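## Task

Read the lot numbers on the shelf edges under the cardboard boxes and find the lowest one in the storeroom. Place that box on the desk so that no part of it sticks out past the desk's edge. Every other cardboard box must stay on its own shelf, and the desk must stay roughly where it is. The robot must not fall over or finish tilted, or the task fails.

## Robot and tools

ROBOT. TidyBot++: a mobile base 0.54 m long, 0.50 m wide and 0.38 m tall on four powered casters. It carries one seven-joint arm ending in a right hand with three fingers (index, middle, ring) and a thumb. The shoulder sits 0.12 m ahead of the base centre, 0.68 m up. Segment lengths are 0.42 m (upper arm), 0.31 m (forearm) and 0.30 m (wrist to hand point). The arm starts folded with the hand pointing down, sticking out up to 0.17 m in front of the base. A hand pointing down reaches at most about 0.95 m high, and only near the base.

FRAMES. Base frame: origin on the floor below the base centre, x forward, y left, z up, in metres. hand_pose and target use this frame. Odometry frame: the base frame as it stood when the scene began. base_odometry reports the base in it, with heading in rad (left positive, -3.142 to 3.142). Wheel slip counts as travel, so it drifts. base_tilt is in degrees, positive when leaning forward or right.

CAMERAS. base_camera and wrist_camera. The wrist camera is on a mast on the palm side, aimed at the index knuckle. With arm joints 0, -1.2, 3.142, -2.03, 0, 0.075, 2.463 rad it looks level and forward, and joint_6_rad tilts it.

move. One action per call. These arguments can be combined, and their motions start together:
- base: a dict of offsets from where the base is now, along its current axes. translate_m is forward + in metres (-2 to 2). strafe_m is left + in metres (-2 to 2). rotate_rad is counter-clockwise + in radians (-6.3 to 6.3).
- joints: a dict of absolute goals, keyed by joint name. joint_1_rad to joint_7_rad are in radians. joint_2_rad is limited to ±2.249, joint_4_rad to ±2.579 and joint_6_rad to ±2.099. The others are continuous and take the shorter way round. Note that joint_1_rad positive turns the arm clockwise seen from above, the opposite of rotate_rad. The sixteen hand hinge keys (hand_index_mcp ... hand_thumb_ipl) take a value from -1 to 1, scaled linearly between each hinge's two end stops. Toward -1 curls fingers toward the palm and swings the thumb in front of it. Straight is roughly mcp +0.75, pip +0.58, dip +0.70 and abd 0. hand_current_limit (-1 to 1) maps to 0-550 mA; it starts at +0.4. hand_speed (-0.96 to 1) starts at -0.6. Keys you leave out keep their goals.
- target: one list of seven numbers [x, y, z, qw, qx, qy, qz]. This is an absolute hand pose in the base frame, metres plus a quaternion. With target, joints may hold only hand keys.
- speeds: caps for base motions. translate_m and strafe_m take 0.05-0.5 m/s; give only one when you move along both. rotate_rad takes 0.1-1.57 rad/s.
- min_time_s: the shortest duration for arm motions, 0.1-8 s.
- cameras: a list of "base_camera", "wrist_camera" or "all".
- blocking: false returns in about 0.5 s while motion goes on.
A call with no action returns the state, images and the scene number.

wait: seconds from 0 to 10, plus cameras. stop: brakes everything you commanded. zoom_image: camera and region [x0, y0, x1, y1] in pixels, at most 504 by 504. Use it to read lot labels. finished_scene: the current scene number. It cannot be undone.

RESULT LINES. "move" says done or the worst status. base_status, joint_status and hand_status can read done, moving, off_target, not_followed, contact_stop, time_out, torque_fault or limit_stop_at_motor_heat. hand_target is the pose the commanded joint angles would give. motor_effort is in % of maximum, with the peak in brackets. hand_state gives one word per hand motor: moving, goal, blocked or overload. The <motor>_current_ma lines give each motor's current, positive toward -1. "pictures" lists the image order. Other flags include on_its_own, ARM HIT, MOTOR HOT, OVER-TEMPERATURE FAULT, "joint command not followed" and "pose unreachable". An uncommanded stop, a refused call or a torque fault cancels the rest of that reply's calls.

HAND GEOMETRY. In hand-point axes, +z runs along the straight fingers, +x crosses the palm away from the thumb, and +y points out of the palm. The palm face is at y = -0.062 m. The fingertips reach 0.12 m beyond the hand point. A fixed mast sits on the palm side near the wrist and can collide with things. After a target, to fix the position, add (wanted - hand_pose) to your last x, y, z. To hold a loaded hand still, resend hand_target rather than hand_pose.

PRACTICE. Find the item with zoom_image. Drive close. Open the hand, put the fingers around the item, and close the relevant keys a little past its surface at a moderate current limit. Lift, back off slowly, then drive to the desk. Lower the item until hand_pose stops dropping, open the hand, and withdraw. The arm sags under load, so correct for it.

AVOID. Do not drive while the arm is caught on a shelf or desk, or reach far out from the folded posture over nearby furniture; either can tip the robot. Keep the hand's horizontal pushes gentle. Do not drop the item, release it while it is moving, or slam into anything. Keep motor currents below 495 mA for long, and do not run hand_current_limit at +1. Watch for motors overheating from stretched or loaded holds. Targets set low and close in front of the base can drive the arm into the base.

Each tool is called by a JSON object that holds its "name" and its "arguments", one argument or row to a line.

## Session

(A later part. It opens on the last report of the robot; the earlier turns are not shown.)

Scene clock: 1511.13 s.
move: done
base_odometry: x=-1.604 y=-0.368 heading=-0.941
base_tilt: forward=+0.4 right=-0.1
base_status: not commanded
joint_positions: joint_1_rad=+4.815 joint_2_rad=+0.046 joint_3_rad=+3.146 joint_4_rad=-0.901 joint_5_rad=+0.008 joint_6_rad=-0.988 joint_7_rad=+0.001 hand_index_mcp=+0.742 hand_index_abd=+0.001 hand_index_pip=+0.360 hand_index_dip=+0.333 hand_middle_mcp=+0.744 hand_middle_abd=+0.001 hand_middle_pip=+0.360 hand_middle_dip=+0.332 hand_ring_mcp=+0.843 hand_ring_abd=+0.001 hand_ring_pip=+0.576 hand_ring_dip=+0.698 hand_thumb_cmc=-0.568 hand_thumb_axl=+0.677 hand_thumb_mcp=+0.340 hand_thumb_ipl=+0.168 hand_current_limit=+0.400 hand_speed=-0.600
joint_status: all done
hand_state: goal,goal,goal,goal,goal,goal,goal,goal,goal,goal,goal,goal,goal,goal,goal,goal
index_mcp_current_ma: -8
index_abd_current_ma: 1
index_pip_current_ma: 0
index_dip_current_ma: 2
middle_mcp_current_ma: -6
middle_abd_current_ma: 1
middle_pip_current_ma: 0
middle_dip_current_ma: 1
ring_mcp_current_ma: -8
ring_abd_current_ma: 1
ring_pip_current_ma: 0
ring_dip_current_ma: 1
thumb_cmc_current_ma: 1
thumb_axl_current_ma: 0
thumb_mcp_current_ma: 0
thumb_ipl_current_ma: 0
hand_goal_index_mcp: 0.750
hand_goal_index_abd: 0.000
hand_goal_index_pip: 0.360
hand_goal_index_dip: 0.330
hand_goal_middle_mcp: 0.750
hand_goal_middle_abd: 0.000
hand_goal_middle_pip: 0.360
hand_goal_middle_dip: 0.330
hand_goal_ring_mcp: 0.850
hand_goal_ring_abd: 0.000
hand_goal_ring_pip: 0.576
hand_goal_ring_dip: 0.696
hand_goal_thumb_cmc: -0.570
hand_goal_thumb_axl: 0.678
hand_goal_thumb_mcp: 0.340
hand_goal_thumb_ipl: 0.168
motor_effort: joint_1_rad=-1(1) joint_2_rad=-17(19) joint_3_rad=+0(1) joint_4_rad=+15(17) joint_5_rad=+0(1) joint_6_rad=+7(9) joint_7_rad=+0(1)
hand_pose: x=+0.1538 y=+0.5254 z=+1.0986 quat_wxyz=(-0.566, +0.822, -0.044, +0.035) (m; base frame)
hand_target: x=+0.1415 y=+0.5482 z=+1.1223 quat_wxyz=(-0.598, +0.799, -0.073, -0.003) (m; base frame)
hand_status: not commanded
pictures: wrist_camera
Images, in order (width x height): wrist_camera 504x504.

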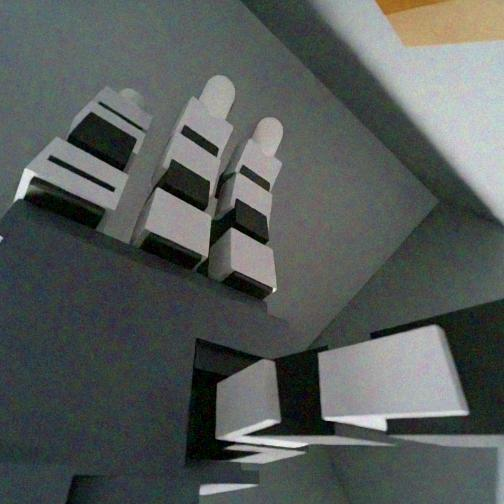

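{"name": "move", "arguments": {
  "joints": {"hand_index_mcp": 0.342, "hand_index_pip": 0.139, "hand_index_dip": 0.261, "hand_middle_mcp": 0.342, "hand_middle_pip": 0.139, "hand_middle_dip": 0.261},
  "cameras": ["wrist_camera"]
}}

{"name": "move", "arguments": {
  "joints": {"joint_2_rad": -0.025, "joint_4_rad": -1.073, "joint_6_rad": -0.819},
  "min_time_s": 2,
  "cameras": ["wrist_camera"]
}}

Scene clock: 1537.93 s.
move: done
base_odometry: x=-1.604 y=-0.368 heading=-0.941
base_tilt: forward=+0.5 right=-0.1
base_status: not commanded
joint_positions: joint_1_rad=+4.815 joint_2_rad=+0.046 joint_3_rad=+3.146 joint_4_rad=-0.901 joint_5_rad=+0.008 joint_6_rad=-0.987 joint_7_rad=+0.001 hand_index_mcp=+0.338 hand_index_abd=+0.001 hand_index_pip=+0.141 hand_index_dip=+0.265 hand_middle_mcp=+0.339 hand_middle_abd=+0.001 hand_middle_pip=+0.142 hand_middle_dip=+0.264 hand_ring_mcp=+0.843 hand_ring_abd=+0.001 hand_ring_pip=+0.576 hand_ring_dip=+0.698 hand_thumb_cmc=-0.568 hand_thumb_axl=+0.677 hand_thumb_mcp=+0.340 hand_thumb_ipl=+0.168 hand_current_limit=+0.400 hand_speed=-0.600
joint_status: all done
hand_state: goal,goal,goal,goal,goal,goal,goal,goal,goal,goal,goal,goal,goal,goal,goal,goal
index_mcp_current_ma: -3
index_abd_current_ma: 1
index_pip_current_ma: 1
index_dip_current_ma: 2
middle_mcp_current_ma: -2
middle_abd_current_ma: 1
middle_pip_current_ma: 1
middle_dip_current_ma: 1
ring_mcp_current_ma: -8
ring_abd_current_ma: 1
ring_pip_current_ma: 0
ring_dip_current_ma: 1
thumb_cmc_current_ma: 1
thumb_axl_current_ma: 0
thumb_mcp_current_ma: 0
thumb_ipl_current_ma: 0
hand_goal_index_mcp: 0.342
hand_goal_index_abd: 0.000
hand_goal_index_pip: 0.140
hand_goal_index_dip: 0.262
hand_goal_middle_mcp: 0.342
hand_goal_middle_abd: 0.000
hand_goal_middle_pip: 0.140
hand_goal_middle_dip: 0.262
hand_goal_ring_mcp: 0.850
hand_goal_ring_abd: 0.000
hand_goal_ring_pip: 0.576
hand_goal_ring_dip: 0.696
hand_goal_thumb_cmc: -0.570
hand_goal_thumb_axl: 0.678
hand_goal_thumb_mcp: 0.340
hand_goal_thumb_ipl: 0.168
motor_effort: joint_1_rad=+0(1) joint_2_rad=-17(18) joint_3_rad=+0(0) joint_4_rad=+15(16) joint_5_rad=+0(1) joint_6_rad=+8(8) joint_7_rad=+0(1)
hand_pose: x=+0.1538 y=+0.5257 z=+1.0990 quat_wxyz=(-0.567, +0.822, -0.044, +0.035) (m; base frame)
hand_target: x=+0.1415 y=+0.5482 z=+1.1223 quat_wxyz=(-0.598, +0.799, -0.073, -0.003) (m; base frame)
hand_status: not commanded
pictures: wrist_camera
Images, in order (width x height): wrist_camera 504x504.

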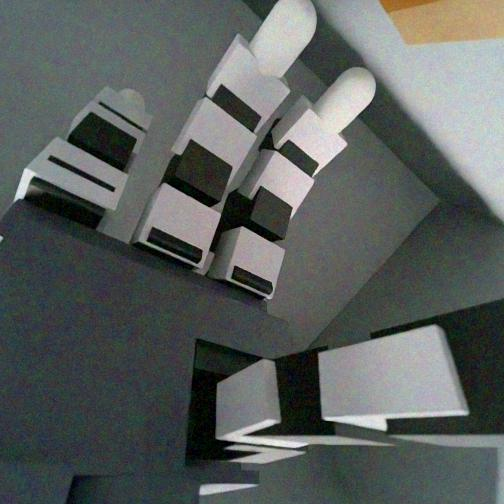

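Scene clock: 1540.23 s.
move: done
base_odometry: x=-1.604 y=-0.368 heading=-0.941
base_tilt: forward=+0.4 right=-0.1
base_status: not commanded
joint_positions: joint_1_rad=+4.815 joint_2_rad=+0.011 joint_3_rad=+3.146 joint_4_rad=-1.051 joint_5_rad=+0.008 joint_6_rad=-0.885 joint_7_rad=+0.001 hand_index_mcp=+0.338 hand_index_abd=+0.001 hand_index_pip=+0.141 hand_index_dip=+0.265 hand_middle_mcp=+0.339 hand_middle_abd=+0.001 hand_middle_pip=+0.142 hand_middle_dip=+0.264 hand_ring_mcp=+0.843 hand_ring_abd=+0.001 hand_ring_pip=+0.576 hand_ring_dip=+0.698 hand_thumb_cmc=-0.568 hand_thumb_axl=+0.677 hand_thumb_mcp=+0.340 hand_thumb_ipl=+0.168 hand_current_limit=+0.400 hand_speed=-0.600
joint_status: all done
hand_state: goal,goal,goal,goal,goal,goal,goal,goal,goal,goal,goal,goal,goal,goal,goal,goal
index_mcp_current_ma: -3
index_abd_current_ma: 1
index_pip_current_ma: 1
index_dip_current_ma: 2
middle_mcp_current_ma: -2
middle_abd_current_ma: 1
middle_pip_current_ma: 1
middle_dip_current_ma: 1
ring_mcp_current_ma: -8
ring_abd_current_ma: 1
ring_pip_current_ma: 0
ring_dip_current_ma: 1
thumb_cmc_current_ma: 1
thumb_axl_current_ma: 0
thumb_mcp_current_ma: 0
thumb_ipl_current_ma: 0
hand_goal_index_mcp: 0.342
hand_goal_index_abd: 0.000
hand_goal_index_pip: 0.140
hand_goal_index_dip: 0.262
hand_goal_middle_mcp: 0.342
hand_goal_middle_abd: 0.000
hand_goal_middle_pip: 0.140
hand_goal_middle_dip: 0.262
hand_goal_ring_mcp: 0.850
hand_goal_ring_abd: 0.000
hand_goal_ring_pip: 0.576
hand_goal_ring_dip: 0.696
hand_goal_thumb_cmc: -0.570
hand_goal_thumb_axl: 0.678
hand_goal_thumb_mcp: 0.340
hand_goal_thumb_ipl: 0.168
motor_effort: joint_1_rad=-1(1) joint_2_rad=-17(19) joint_3_rad=+0(0) joint_4_rad=+16(17) joint_5_rad=+0(1) joint_6_rad=+7(9) joint_7_rad=+0(1)
hand_pose: x=+0.1540 y=+0.5277 z=+1.0658 quat_wxyz=(-0.562, +0.826, -0.043, +0.035) (m; base frame)
hand_target: x=+0.1392 y=+0.5263 z=+1.0927 quat_wxyz=(-0.595, +0.800, -0.074, -0.003) (m; base frame)
hand_status: not commanded
pictures: wrist_camera
Images, in order (width x height): wrist_camera 504x504.

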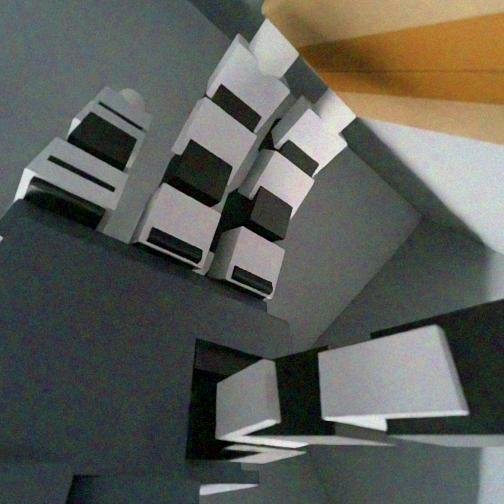

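{"name": "move", "arguments": {
  "joints": {"joint_2_rad": -0.06, "joint_4_rad": -1.17, "joint_6_rad": -0.75},
  "min_time_s": 2,
  "cameras": ["wrist_camera"]
}}

Scene clock: 1555.83 s.
move: done
base_odometry: x=-1.604 y=-0.368 heading=-0.941
base_tilt: forward=+0.4 right=-0.1
base_status: not commanded
joint_positions: joint_1_rad=+4.815 joint_2_rad=-0.023 joint_3_rad=+3.146 joint_4_rad=-1.147 joint_5_rad=+0.008 joint_6_rad=-0.816 joint_7_rad=+0.001 hand_index_mcp=+0.338 hand_index_abd=+0.001 hand_index_pip=+0.141 hand_index_dip=+0.265 hand_middle_mcp=+0.339 hand_middle_abd=+0.001 hand_middle_pip=+0.142 hand_middle_dip=+0.264 hand_ring_mcp=+0.843 hand_ring_abd=+0.001 hand_ring_pip=+0.576 hand_ring_dip=+0.698 hand_thumb_cmc=-0.568 hand_thumb_axl=+0.677 hand_thumb_mcp=+0.340 hand_thumb_ipl=+0.168 hand_current_limit=+0.400 hand_speed=-0.600
joint_status: all done
hand_state: goal,goal,goal,goal,goal,goal,goal,goal,goal,goal,goal,goal,goal,goal,goal,goal
index_mcp_current_ma: -3
index_abd_current_ma: 1
index_pip_current_ma: 1
index_dip_current_ma: 2
middle_mcp_current_ma: -2
middle_abd_current_ma: 1
middle_pip_current_ma: 1
middle_dip_current_ma: 1
ring_mcp_current_ma: -8
ring_abd_current_ma: 1
ring_pip_current_ma: 0
ring_dip_current_ma: 1
thumb_cmc_current_ma: 1
thumb_axl_current_ma: 0
thumb_mcp_current_ma: 0
thumb_ipl_current_ma: 0
hand_goal_index_mcp: 0.342
hand_goal_index_abd: 0.000
hand_goal_index_pip: 0.140
hand_goal_index_dip: 0.262
hand_goal_middle_mcp: 0.342
hand_goal_middle_abd: 0.000
hand_goal_middle_pip: 0.140
hand_goal_middle_dip: 0.262
hand_goal_ring_mcp: 0.850
hand_goal_ring_abd: 0.000
hand_goal_ring_pip: 0.576
hand_goal_ring_dip: 0.696
hand_goal_thumb_cmc: -0.570
hand_goal_thumb_axl: 0.678
hand_goal_thumb_mcp: 0.340
hand_goal_thumb_ipl: 0.168
motor_effort: joint_1_rad=-1(1) joint_2_rad=-16(18) joint_3_rad=+0(1) joint_4_rad=+17(17) joint_5_rad=+0(1) joint_6_rad=+7(9) joint_7_rad=+0(0)
hand_pose: x=+0.1535 y=+0.5236 z=+1.0501 quat_wxyz=(-0.564, +0.824, -0.043, +0.035) (m; base frame)
hand_target: x=+0.1389 y=+0.5220 z=+1.0768 quat_wxyz=(-0.598, +0.798, -0.075, -0.002) (m; base frame)
hand_status: not commanded
pictures: wrist_camera
Images, in order (width x height): wrist_camera 504x504.

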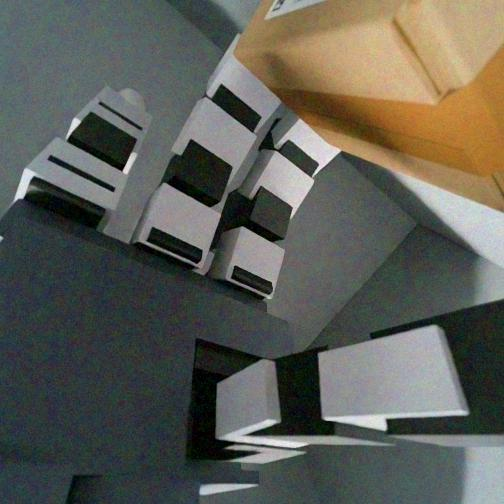

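{"name": "move", "arguments": {
  "joints": {"hand_speed": -0.9, "hand_index_mcp": 0.26, "hand_index_pip": 0.036, "hand_index_dip": 0.16, "hand_middle_mcp": 0.26, "hand_middle_pip": 0.036, "hand_middle_dip": 0.16, "hand_thumb_mcp": 0.14},
  "cameras": ["wrist_camera"]
}}

Scene clock: 1569.70 s.
move: off_target
base_odometry: x=-1.604 y=-0.368 heading=-0.941
base_tilt: forward=+0.4 right=-0.1
base_status: not commanded
joint_positions: joint_1_rad=+4.815 joint_2_rad=-0.025 joint_3_rad=+3.146 joint_4_rad=-1.148 joint_5_rad=+0.008 joint_6_rad=-0.815 joint_7_rad=+0.001 hand_index_mcp=+0.263 hand_index_abd=+0.001 hand_index_pip=+0.041 hand_index_dip=+0.165 hand_middle_mcp=+0.270 hand_middle_abd=-0.003 hand_middle_pip=+0.046 hand_middle_dip=+0.165 hand_ring_mcp=+0.843 hand_ring_abd=+0.001 hand_ring_pip=+0.576 hand_ring_dip=+0.698 hand_thumb_cmc=-0.564 hand_thumb_axl=+0.677 hand_thumb_mcp=+0.175 hand_thumb_ipl=+0.174 hand_current_limit=+0.400 hand_speed=-0.900
joint_status: hand_thumb_mcp off_target (ended at +0.175, target +0.140); the others done
hand_state: goal,goal,goal,goal,goal,goal,goal,goal,goal,goal,goal,goal,goal,goal,blocked,goal
index_mcp_current_ma: 2
index_abd_current_ma: 1
index_pip_current_ma: 4
index_dip_current_ma: 4
middle_mcp_current_ma: 11
middle_abd_current_ma: -2
middle_pip_current_ma: 11
middle_dip_current_ma: 4
ring_mcp_current_ma: -8
ring_abd_current_ma: 1
ring_pip_current_ma: 0
ring_dip_current_ma: 1
thumb_cmc_current_ma: 6
thumb_axl_current_ma: 0
thumb_mcp_current_ma: 96
thumb_ipl_current_ma: 7
hand_goal_index_mcp: 0.260
hand_goal_index_abd: 0.000
hand_goal_index_pip: 0.036
hand_goal_index_dip: 0.160
hand_goal_middle_mcp: 0.260
hand_goal_middle_abd: 0.000
hand_goal_middle_pip: 0.036
hand_goal_middle_dip: 0.160
hand_goal_ring_mcp: 0.850
hand_goal_ring_abd: 0.000
hand_goal_ring_pip: 0.576
hand_goal_ring_dip: 0.696
hand_goal_thumb_cmc: -0.570
hand_goal_thumb_axl: 0.678
hand_goal_thumb_mcp: 0.140
hand_goal_thumb_ipl: 0.168
motor_effort: joint_1_rad=-1(1) joint_2_rad=-16(17) joint_3_rad=+0(0) joint_4_rad=+17(17) joint_5_rad=+0(1) joint_6_rad=+8(8) joint_7_rad=+0(1)
hand_pose: x=+0.1535 y=+0.5232 z=+1.0509 quat_wxyz=(-0.565, +0.823, -0.043, +0.035) (m; base frame)
hand_target: x=+0.1389 y=+0.5220 z=+1.0768 quat_wxyz=(-0.598, +0.798, -0.075, -0.002) (m; base frame)
hand_status: not commanded
pictures: wrist_camera
Images, in order (width x height): wrist_camera 504x504.

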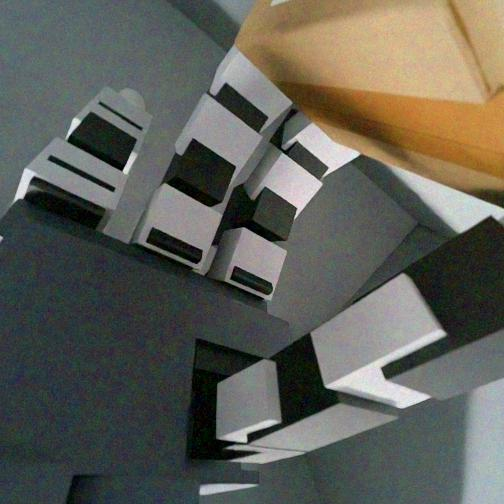

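{"name": "move", "arguments": {
  "joints": {"hand_index_mcp": 0.18, "hand_index_pip": -0.04, "hand_index_dip": 0.12, "hand_middle_mcp": 0.19, "hand_middle_pip": -0.03, "hand_middle_dip": 0.12, "hand_thumb_mcp": 0.06},
  "cameras": ["wrist_camera"]
}}

Scene clock: 1581.40 s.
move: off_target
base_odometry: x=-1.604 y=-0.368 heading=-0.941
base_tilt: forward=+0.4 right=-0.2
base_status: not commanded
joint_positions: joint_1_rad=+4.815 joint_2_rad=-0.025 joint_3_rad=+3.146 joint_4_rad=-1.148 joint_5_rad=+0.008 joint_6_rad=-0.814 joint_7_rad=+0.001 hand_index_mcp=+0.202 hand_index_abd=+0.005 hand_index_pip=-0.023 hand_index_dip=+0.130 hand_middle_mcp=+0.270 hand_middle_abd=-0.015 hand_middle_pip=+0.043 hand_middle_dip=+0.148 hand_ring_mcp=+0.843 hand_ring_abd=+0.001 hand_ring_pip=+0.576 hand_ring_dip=+0.698 hand_thumb_cmc=-0.551 hand_thumb_axl=+0.678 hand_thumb_mcp=+0.149 hand_thumb_ipl=+0.185 hand_current_limit=+0.400 hand_speed=-0.900
joint_status: hand_index_mcp off_target (ended at +0.202, target +0.180); hand_middle_mcp off_target (ended at +0.270, target +0.190); hand_middle_pip off_target (ended at +0.043, target -0.030); hand_middle_dip off_target (ended at +0.148, target +0.120); hand_thumb_mcp off_target (ended at +0.149, target +0.060); the others done
hand_state: blocked,goal,goal,goal,blocked,goal,blocked,blocked,goal,goal,goal,goal,goal,goal,blocked,goal
index_mcp_current_ma: 37
index_abd_current_ma: 3
index_pip_current_ma: 25
index_dip_current_ma: 11
middle_mcp_current_ma: 233
middle_abd_current_ma: -16
middle_pip_current_ma: 190
middle_dip_current_ma: 50
ring_mcp_current_ma: -8
ring_abd_current_ma: 1
ring_pip_current_ma: 0
ring_dip_current_ma: 1
thumb_cmc_current_ma: 28
thumb_axl_current_ma: 0
thumb_mcp_current_ma: 360
thumb_ipl_current_ma: 35
hand_goal_index_mcp: 0.180
hand_goal_index_abd: 0.000
hand_goal_index_pip: -0.040
hand_goal_index_dip: 0.120
hand_goal_middle_mcp: 0.190
hand_goal_middle_abd: 0.000
hand_goal_middle_pip: -0.030
hand_goal_middle_dip: 0.120
hand_goal_ring_mcp: 0.850
hand_goal_ring_abd: 0.000
hand_goal_ring_pip: 0.576
hand_goal_ring_dip: 0.696
hand_goal_thumb_cmc: -0.570
hand_goal_thumb_axl: 0.678
hand_goal_thumb_mcp: 0.060
hand_goal_thumb_ipl: 0.168
motor_effort: joint_1_rad=-1(1) joint_2_rad=-16(17) joint_3_rad=+0(0) joint_4_rad=+16(17) joint_5_rad=+0(0) joint_6_rad=+7(8) joint_7_rad=+0(0)
hand_pose: x=+0.1535 y=+0.5233 z=+1.0513 quat_wxyz=(-0.566, +0.823, -0.043, +0.035) (m; base frame)
hand_target: x=+0.1389 y=+0.5220 z=+1.0768 quat_wxyz=(-0.598, +0.798, -0.075, -0.002) (m; base frame)
hand_status: not commanded
pictures: wrist_camera
Images, in order (width x height): wrist_camera 504x504.

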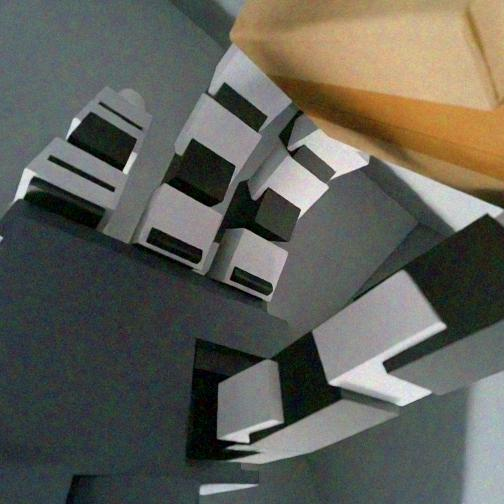

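{"name": "move", "arguments": {
  "joints": {"hand_index_mcp": 0.12, "hand_index_pip": -0.09, "hand_index_dip": 0.09}
}}

{"name": "move", "arguments": {
  "joints": {"joint_2_rad": -0.025, "joint_4_rad": -1.04, "joint_6_rad": -0.87},
  "min_time_s": 3,
  "cameras": ["wrist_camera"]
}}

Scene clock: 1588.27 s.
move: off_target
base_odometry: x=-1.604 y=-0.368 heading=-0.941
base_tilt: forward=+0.4 right=-0.2
base_status: not commanded
joint_positions: joint_1_rad=+4.815 joint_2_rad=-0.025 joint_3_rad=+3.146 joint_4_rad=-1.148 joint_5_rad=+0.008 joint_6_rad=-0.813 joint_7_rad=+0.001 hand_index_mcp=+0.200 hand_index_abd=+0.008 hand_index_pip=-0.055 hand_index_dip=+0.099 hand_middle_mcp=+0.268 hand_middle_abd=-0.015 hand_middle_pip=+0.042 hand_middle_dip=+0.148 hand_ring_mcp=+0.843 hand_ring_abd=+0.001 hand_ring_pip=+0.576 hand_ring_dip=+0.698 hand_thumb_cmc=-0.551 hand_thumb_axl=+0.678 hand_thumb_mcp=+0.149 hand_thumb_ipl=+0.188 hand_current_limit=+0.400 hand_speed=-0.900
joint_status: hand_index_mcp off_target (ended at +0.200, target +0.120); hand_index_pip off_target (ended at -0.055, target -0.090); the others done
hand_state: blocked,goal,blocked,goal,blocked,goal,blocked,blocked,goal,goal,goal,goal,goal,goal,blocked,blocked
index_mcp_current_ma: 233
index_abd_current_ma: 6
index_pip_current_ma: 67
index_dip_current_ma: 9
middle_mcp_current_ma: 225
middle_abd_current_ma: -17
middle_pip_current_ma: 184
middle_dip_current_ma: 50
ring_mcp_current_ma: -8
ring_abd_current_ma: 1
ring_pip_current_ma: 0
ring_dip_current_ma: 1
thumb_cmc_current_ma: 28
thumb_axl_current_ma: 0
thumb_mcp_current_ma: 360
thumb_ipl_current_ma: 47
hand_goal_index_mcp: 0.120
hand_goal_index_abd: 0.000
hand_goal_index_pip: -0.090
hand_goal_index_dip: 0.090
hand_goal_middle_mcp: 0.190
hand_goal_middle_abd: 0.000
hand_goal_middle_pip: -0.030
hand_goal_middle_dip: 0.120
hand_goal_ring_mcp: 0.850
hand_goal_ring_abd: 0.000
hand_goal_ring_pip: 0.576
hand_goal_ring_dip: 0.696
hand_goal_thumb_cmc: -0.570
hand_goal_thumb_axl: 0.678
hand_goal_thumb_mcp: 0.060
hand_goal_thumb_ipl: 0.168
motor_effort: joint_1_rad=-1(1) joint_2_rad=-17(17) joint_3_rad=+0(0) joint_4_rad=+16(17) joint_5_rad=+0(1) joint_6_rad=+8(8) joint_7_rad=+0(1)
hand_pose: x=+0.1535 y=+0.5234 z=+1.0514 quat_wxyz=(-0.566, +0.823, -0.043, +0.035) (m; base frame)
hand_target: x=+0.1389 y=+0.5220 z=+1.0768 quat_wxyz=(-0.598, +0.798, -0.075, -0.002) (m; base frame)
hand_status: not commanded
pictures: none

Scene clock: 1591.57 s.
move: done
base_odometry: x=-1.604 y=-0.368 heading=-0.941
base_tilt: forward=+0.4 right=-0.1
base_status: not commanded
joint_positions: joint_1_rad=+4.815 joint_2_rad=-0.025 joint_3_rad=+3.146 joint_4_rad=-1.080 joint_5_rad=+0.008 joint_6_rad=-0.813 joint_7_rad=+0.001 hand_index_mcp=+0.119 hand_index_abd=+0.003 hand_index_pip=-0.087 hand_index_dip=+0.093 hand_middle_mcp=+0.260 hand_middle_abd=-0.017 hand_middle_pip=+0.042 hand_middle_dip=+0.148 hand_ring_mcp=+0.843 hand_ring_abd=+0.001 hand_ring_pip=+0.576 hand_ring_dip=+0.698 hand_thumb_cmc=-0.545 hand_thumb_axl=+0.680 hand_thumb_mcp=+0.131 hand_thumb_ipl=+0.188 hand_current_limit=+0.400 hand_speed=-0.900
joint_status: all done
hand_state: goal,goal,goal,goal,blocked,goal,blocked,blocked,goal,goal,goal,goal,blocked,goal,blocked,blocked
index_mcp_current_ma: 0
index_abd_current_ma: 2
index_pip_current_ma: 2
index_dip_current_ma: 2
middle_mcp_current_ma: 196
middle_abd_current_ma: -20
middle_pip_current_ma: 184
middle_dip_current_ma: 50
ring_mcp_current_ma: -8
ring_abd_current_ma: 1
ring_pip_current_ma: 0
ring_dip_current_ma: 1
thumb_cmc_current_ma: 43
thumb_axl_current_ma: 1
thumb_mcp_current_ma: 265
thumb_ipl_current_ma: 47
hand_goal_index_mcp: 0.120
hand_goal_index_abd: 0.000
hand_goal_index_pip: -0.090
hand_goal_index_dip: 0.090
hand_goal_middle_mcp: 0.190
hand_goal_middle_abd: 0.000
hand_goal_middle_pip: -0.030
hand_goal_middle_dip: 0.120
hand_goal_ring_mcp: 0.850
hand_goal_ring_abd: 0.000
hand_goal_ring_pip: 0.576
hand_goal_ring_dip: 0.696
hand_goal_thumb_cmc: -0.570
hand_goal_thumb_axl: 0.678
hand_goal_thumb_mcp: 0.060
hand_goal_thumb_ipl: 0.168
on_its_own: hand_index_mcp moved -0.080 to your old target +0.120; hand_index_pip moved -0.032 to your old target -0.090
motor_effort: joint_1_rad=-1(1) joint_2_rad=-17(18) joint_3_rad=+0(1) joint_4_rad=+17(18) joint_5_rad=+0(1) joint_6_rad=+8(9) joint_7_rad=+0(0)
hand_pose: x=+0.1539 y=+0.5256 z=+1.0879 quat_wxyz=(-0.594, +0.803, -0.042, +0.036) (m; base frame)
hand_target: x=+0.1380 y=+0.5180 z=+1.0968 quat_wxyz=(-0.588, +0.806, -0.074, -0.003) (m; base frame)
hand_status: not commanded
pictures: wrist_camera
Images, in order (width x height): wrist_camera 504x504.

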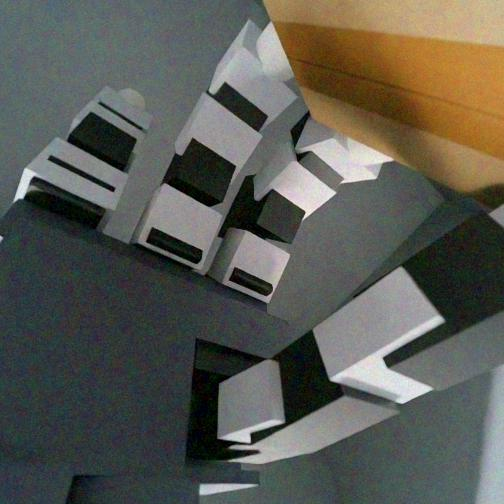

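{"name": "move", "arguments": {
  "joints": {"hand_speed": -0.6, "hand_index_mcp": 0.342, "hand_index_pip": 0.139, "hand_index_dip": 0.261, "hand_middle_mcp": 0.342, "hand_middle_pip": 0.139, "hand_middle_dip": 0.261, "hand_thumb_mcp": 0.5},
  "cameras": ["wrist_camera"]
}}

{"name": "move", "arguments": {
  "joints": {"hand_index_mcp": 0.75, "hand_index_pip": 0.36, "hand_index_dip": 0.33, "hand_middle_mcp": 0.75, "hand_middle_pip": 0.36, "hand_middle_dip": 0.33, "joint_2_rad": 0.02, "joint_4_rad": -0.93},
  "min_time_s": 2,
  "cameras": ["wrist_camera"]
}}

Scene clock: 1633.17 s.
move: done
base_odometry: x=-1.604 y=-0.368 heading=-0.941
base_tilt: forward=+0.4 right=-0.1
base_status: not commanded
joint_positions: joint_1_rad=+4.815 joint_2_rad=-0.025 joint_3_rad=+3.146 joint_4_rad=-1.074 joint_5_rad=+0.008 joint_6_rad=-0.813 joint_7_rad=+0.001 hand_index_mcp=+0.328 hand_index_abd=+0.003 hand_index_pip=+0.137 hand_index_dip=+0.259 hand_middle_mcp=+0.330 hand_middle_abd=-0.003 hand_middle_pip=+0.137 hand_middle_dip=+0.260 hand_ring_mcp=+0.843 hand_ring_abd=+0.001 hand_ring_pip=+0.576 hand_ring_dip=+0.698 hand_thumb_cmc=-0.568 hand_thumb_axl=+0.680 hand_thumb_mcp=+0.493 hand_thumb_ipl=+0.169 hand_current_limit=+0.400 hand_speed=-0.600
joint_status: all done
hand_state: goal,goal,goal,goal,goal,goal,goal,goal,goal,goal,goal,goal,goal,goal,goal,goal
index_mcp_current_ma: -21
index_abd_current_ma: 2
index_pip_current_ma: -2
index_dip_current_ma: -2
middle_mcp_current_ma: -16
middle_abd_current_ma: -2
middle_pip_current_ma: -2
middle_dip_current_ma: -1
ring_mcp_current_ma: -8
ring_abd_current_ma: 1
ring_pip_current_ma: 0
ring_dip_current_ma: 1
thumb_cmc_current_ma: 1
thumb_axl_current_ma: 1
thumb_mcp_current_ma: -9
thumb_ipl_current_ma: 1
hand_goal_index_mcp: 0.342
hand_goal_index_abd: 0.000
hand_goal_index_pip: 0.140
hand_goal_index_dip: 0.262
hand_goal_middle_mcp: 0.342
hand_goal_middle_abd: 0.000
hand_goal_middle_pip: 0.140
hand_goal_middle_dip: 0.262
hand_goal_ring_mcp: 0.850
hand_goal_ring_abd: 0.000
hand_goal_ring_pip: 0.576
hand_goal_ring_dip: 0.696
hand_goal_thumb_cmc: -0.570
hand_goal_thumb_axl: 0.678
hand_goal_thumb_mcp: 0.500
hand_goal_thumb_ipl: 0.168
motor_effort: joint_1_rad=-1(1) joint_2_rad=-16(17) joint_3_rad=+0(0) joint_4_rad=+16(17) joint_5_rad=+0(1) joint_6_rad=+8(8) joint_7_rad=+0(0)
hand_pose: x=+0.1539 y=+0.5257 z=+1.0909 quat_wxyz=(-0.596, +0.801, -0.042, +0.036) (m; base frame)
hand_target: x=+0.1380 y=+0.5180 z=+1.0968 quat_wxyz=(-0.588, +0.806, -0.074, -0.003) (m; base frame)
hand_status: not commanded
pictures: wrist_camera
Images, in order (width x height): wrist_camera 504x504.

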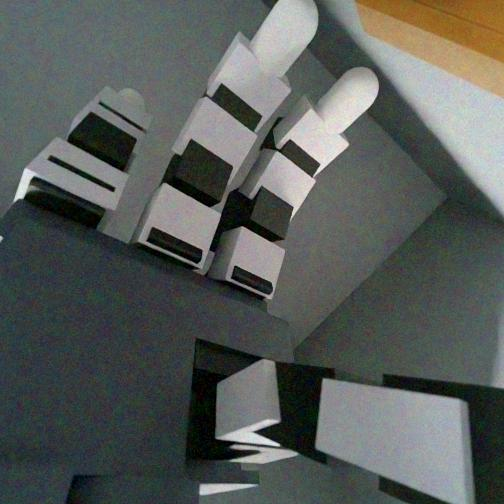

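Scene clock: 1635.47 s.
move: off_target
base_odometry: x=-1.604 y=-0.368 heading=-0.941
base_tilt: forward=+0.4 right=+0.0
base_status: not commanded
joint_positions: joint_1_rad=+4.815 joint_2_rad=-0.011 joint_3_rad=+3.146 joint_4_rad=-0.964 joint_5_rad=+0.008 joint_6_rad=-0.813 joint_7_rad=+0.001 hand_index_mcp=+0.728 hand_index_abd=+0.003 hand_index_pip=+0.355 hand_index_dip=+0.327 hand_middle_mcp=+0.732 hand_middle_abd=-0.003 hand_middle_pip=+0.354 hand_middle_dip=+0.328 hand_ring_mcp=+0.842 hand_ring_abd=+0.001 hand_ring_pip=+0.576 hand_ring_dip=+0.698 hand_thumb_cmc=-0.568 hand_thumb_axl=+0.680 hand_thumb_mcp=+0.494 hand_thumb_ipl=+0.169 hand_current_limit=+0.400 hand_speed=-0.600
joint_status: hand_index_mcp off_target (ended at +0.728, target +0.750); the others done
hand_state: blocked,goal,goal,goal,goal,goal,goal,goal,goal,goal,goal,goal,goal,goal,goal,goal
index_mcp_current_ma: -38
index_abd_current_ma: 2
index_pip_current_ma: -4
index_dip_current_ma: -2
middle_mcp_current_ma: -29
middle_abd_current_ma: -2
middle_pip_current_ma: -5
middle_dip_current_ma: -2
ring_mcp_current_ma: -8
ring_abd_current_ma: 1
ring_pip_current_ma: 0
ring_dip_current_ma: 1
thumb_cmc_current_ma: 1
thumb_axl_current_ma: 1
thumb_mcp_current_ma: -9
thumb_ipl_current_ma: 1
hand_goal_index_mcp: 0.750
hand_goal_index_abd: 0.000
hand_goal_index_pip: 0.360
hand_goal_index_dip: 0.330
hand_goal_middle_mcp: 0.750
hand_goal_middle_abd: 0.000
hand_goal_middle_pip: 0.360
hand_goal_middle_dip: 0.330
hand_goal_ring_mcp: 0.850
hand_goal_ring_abd: 0.000
hand_goal_ring_pip: 0.576
hand_goal_ring_dip: 0.696
hand_goal_thumb_cmc: -0.570
hand_goal_thumb_axl: 0.678
hand_goal_thumb_mcp: 0.500
hand_goal_thumb_ipl: 0.168
motor_effort: joint_1_rad=-1(1) joint_2_rad=-16(17) joint_3_rad=+0(1) joint_4_rad=+15(17) joint_5_rad=+0(1) joint_6_rad=+8(8) joint_7_rad=+0(1)
hand_pose: x=+0.1544 y=+0.5304 z=+1.1422 quat_wxyz=(-0.633, +0.772, -0.041, +0.038) (m; base frame)
hand_target: x=+0.1402 y=+0.5360 z=+1.1312 quat_wxyz=(-0.614, +0.786, -0.072, -0.002) (m; base frame)
hand_status: not commanded
pictures: wrist_camera
Images, in order (width x height): wrist_camera 504x504.

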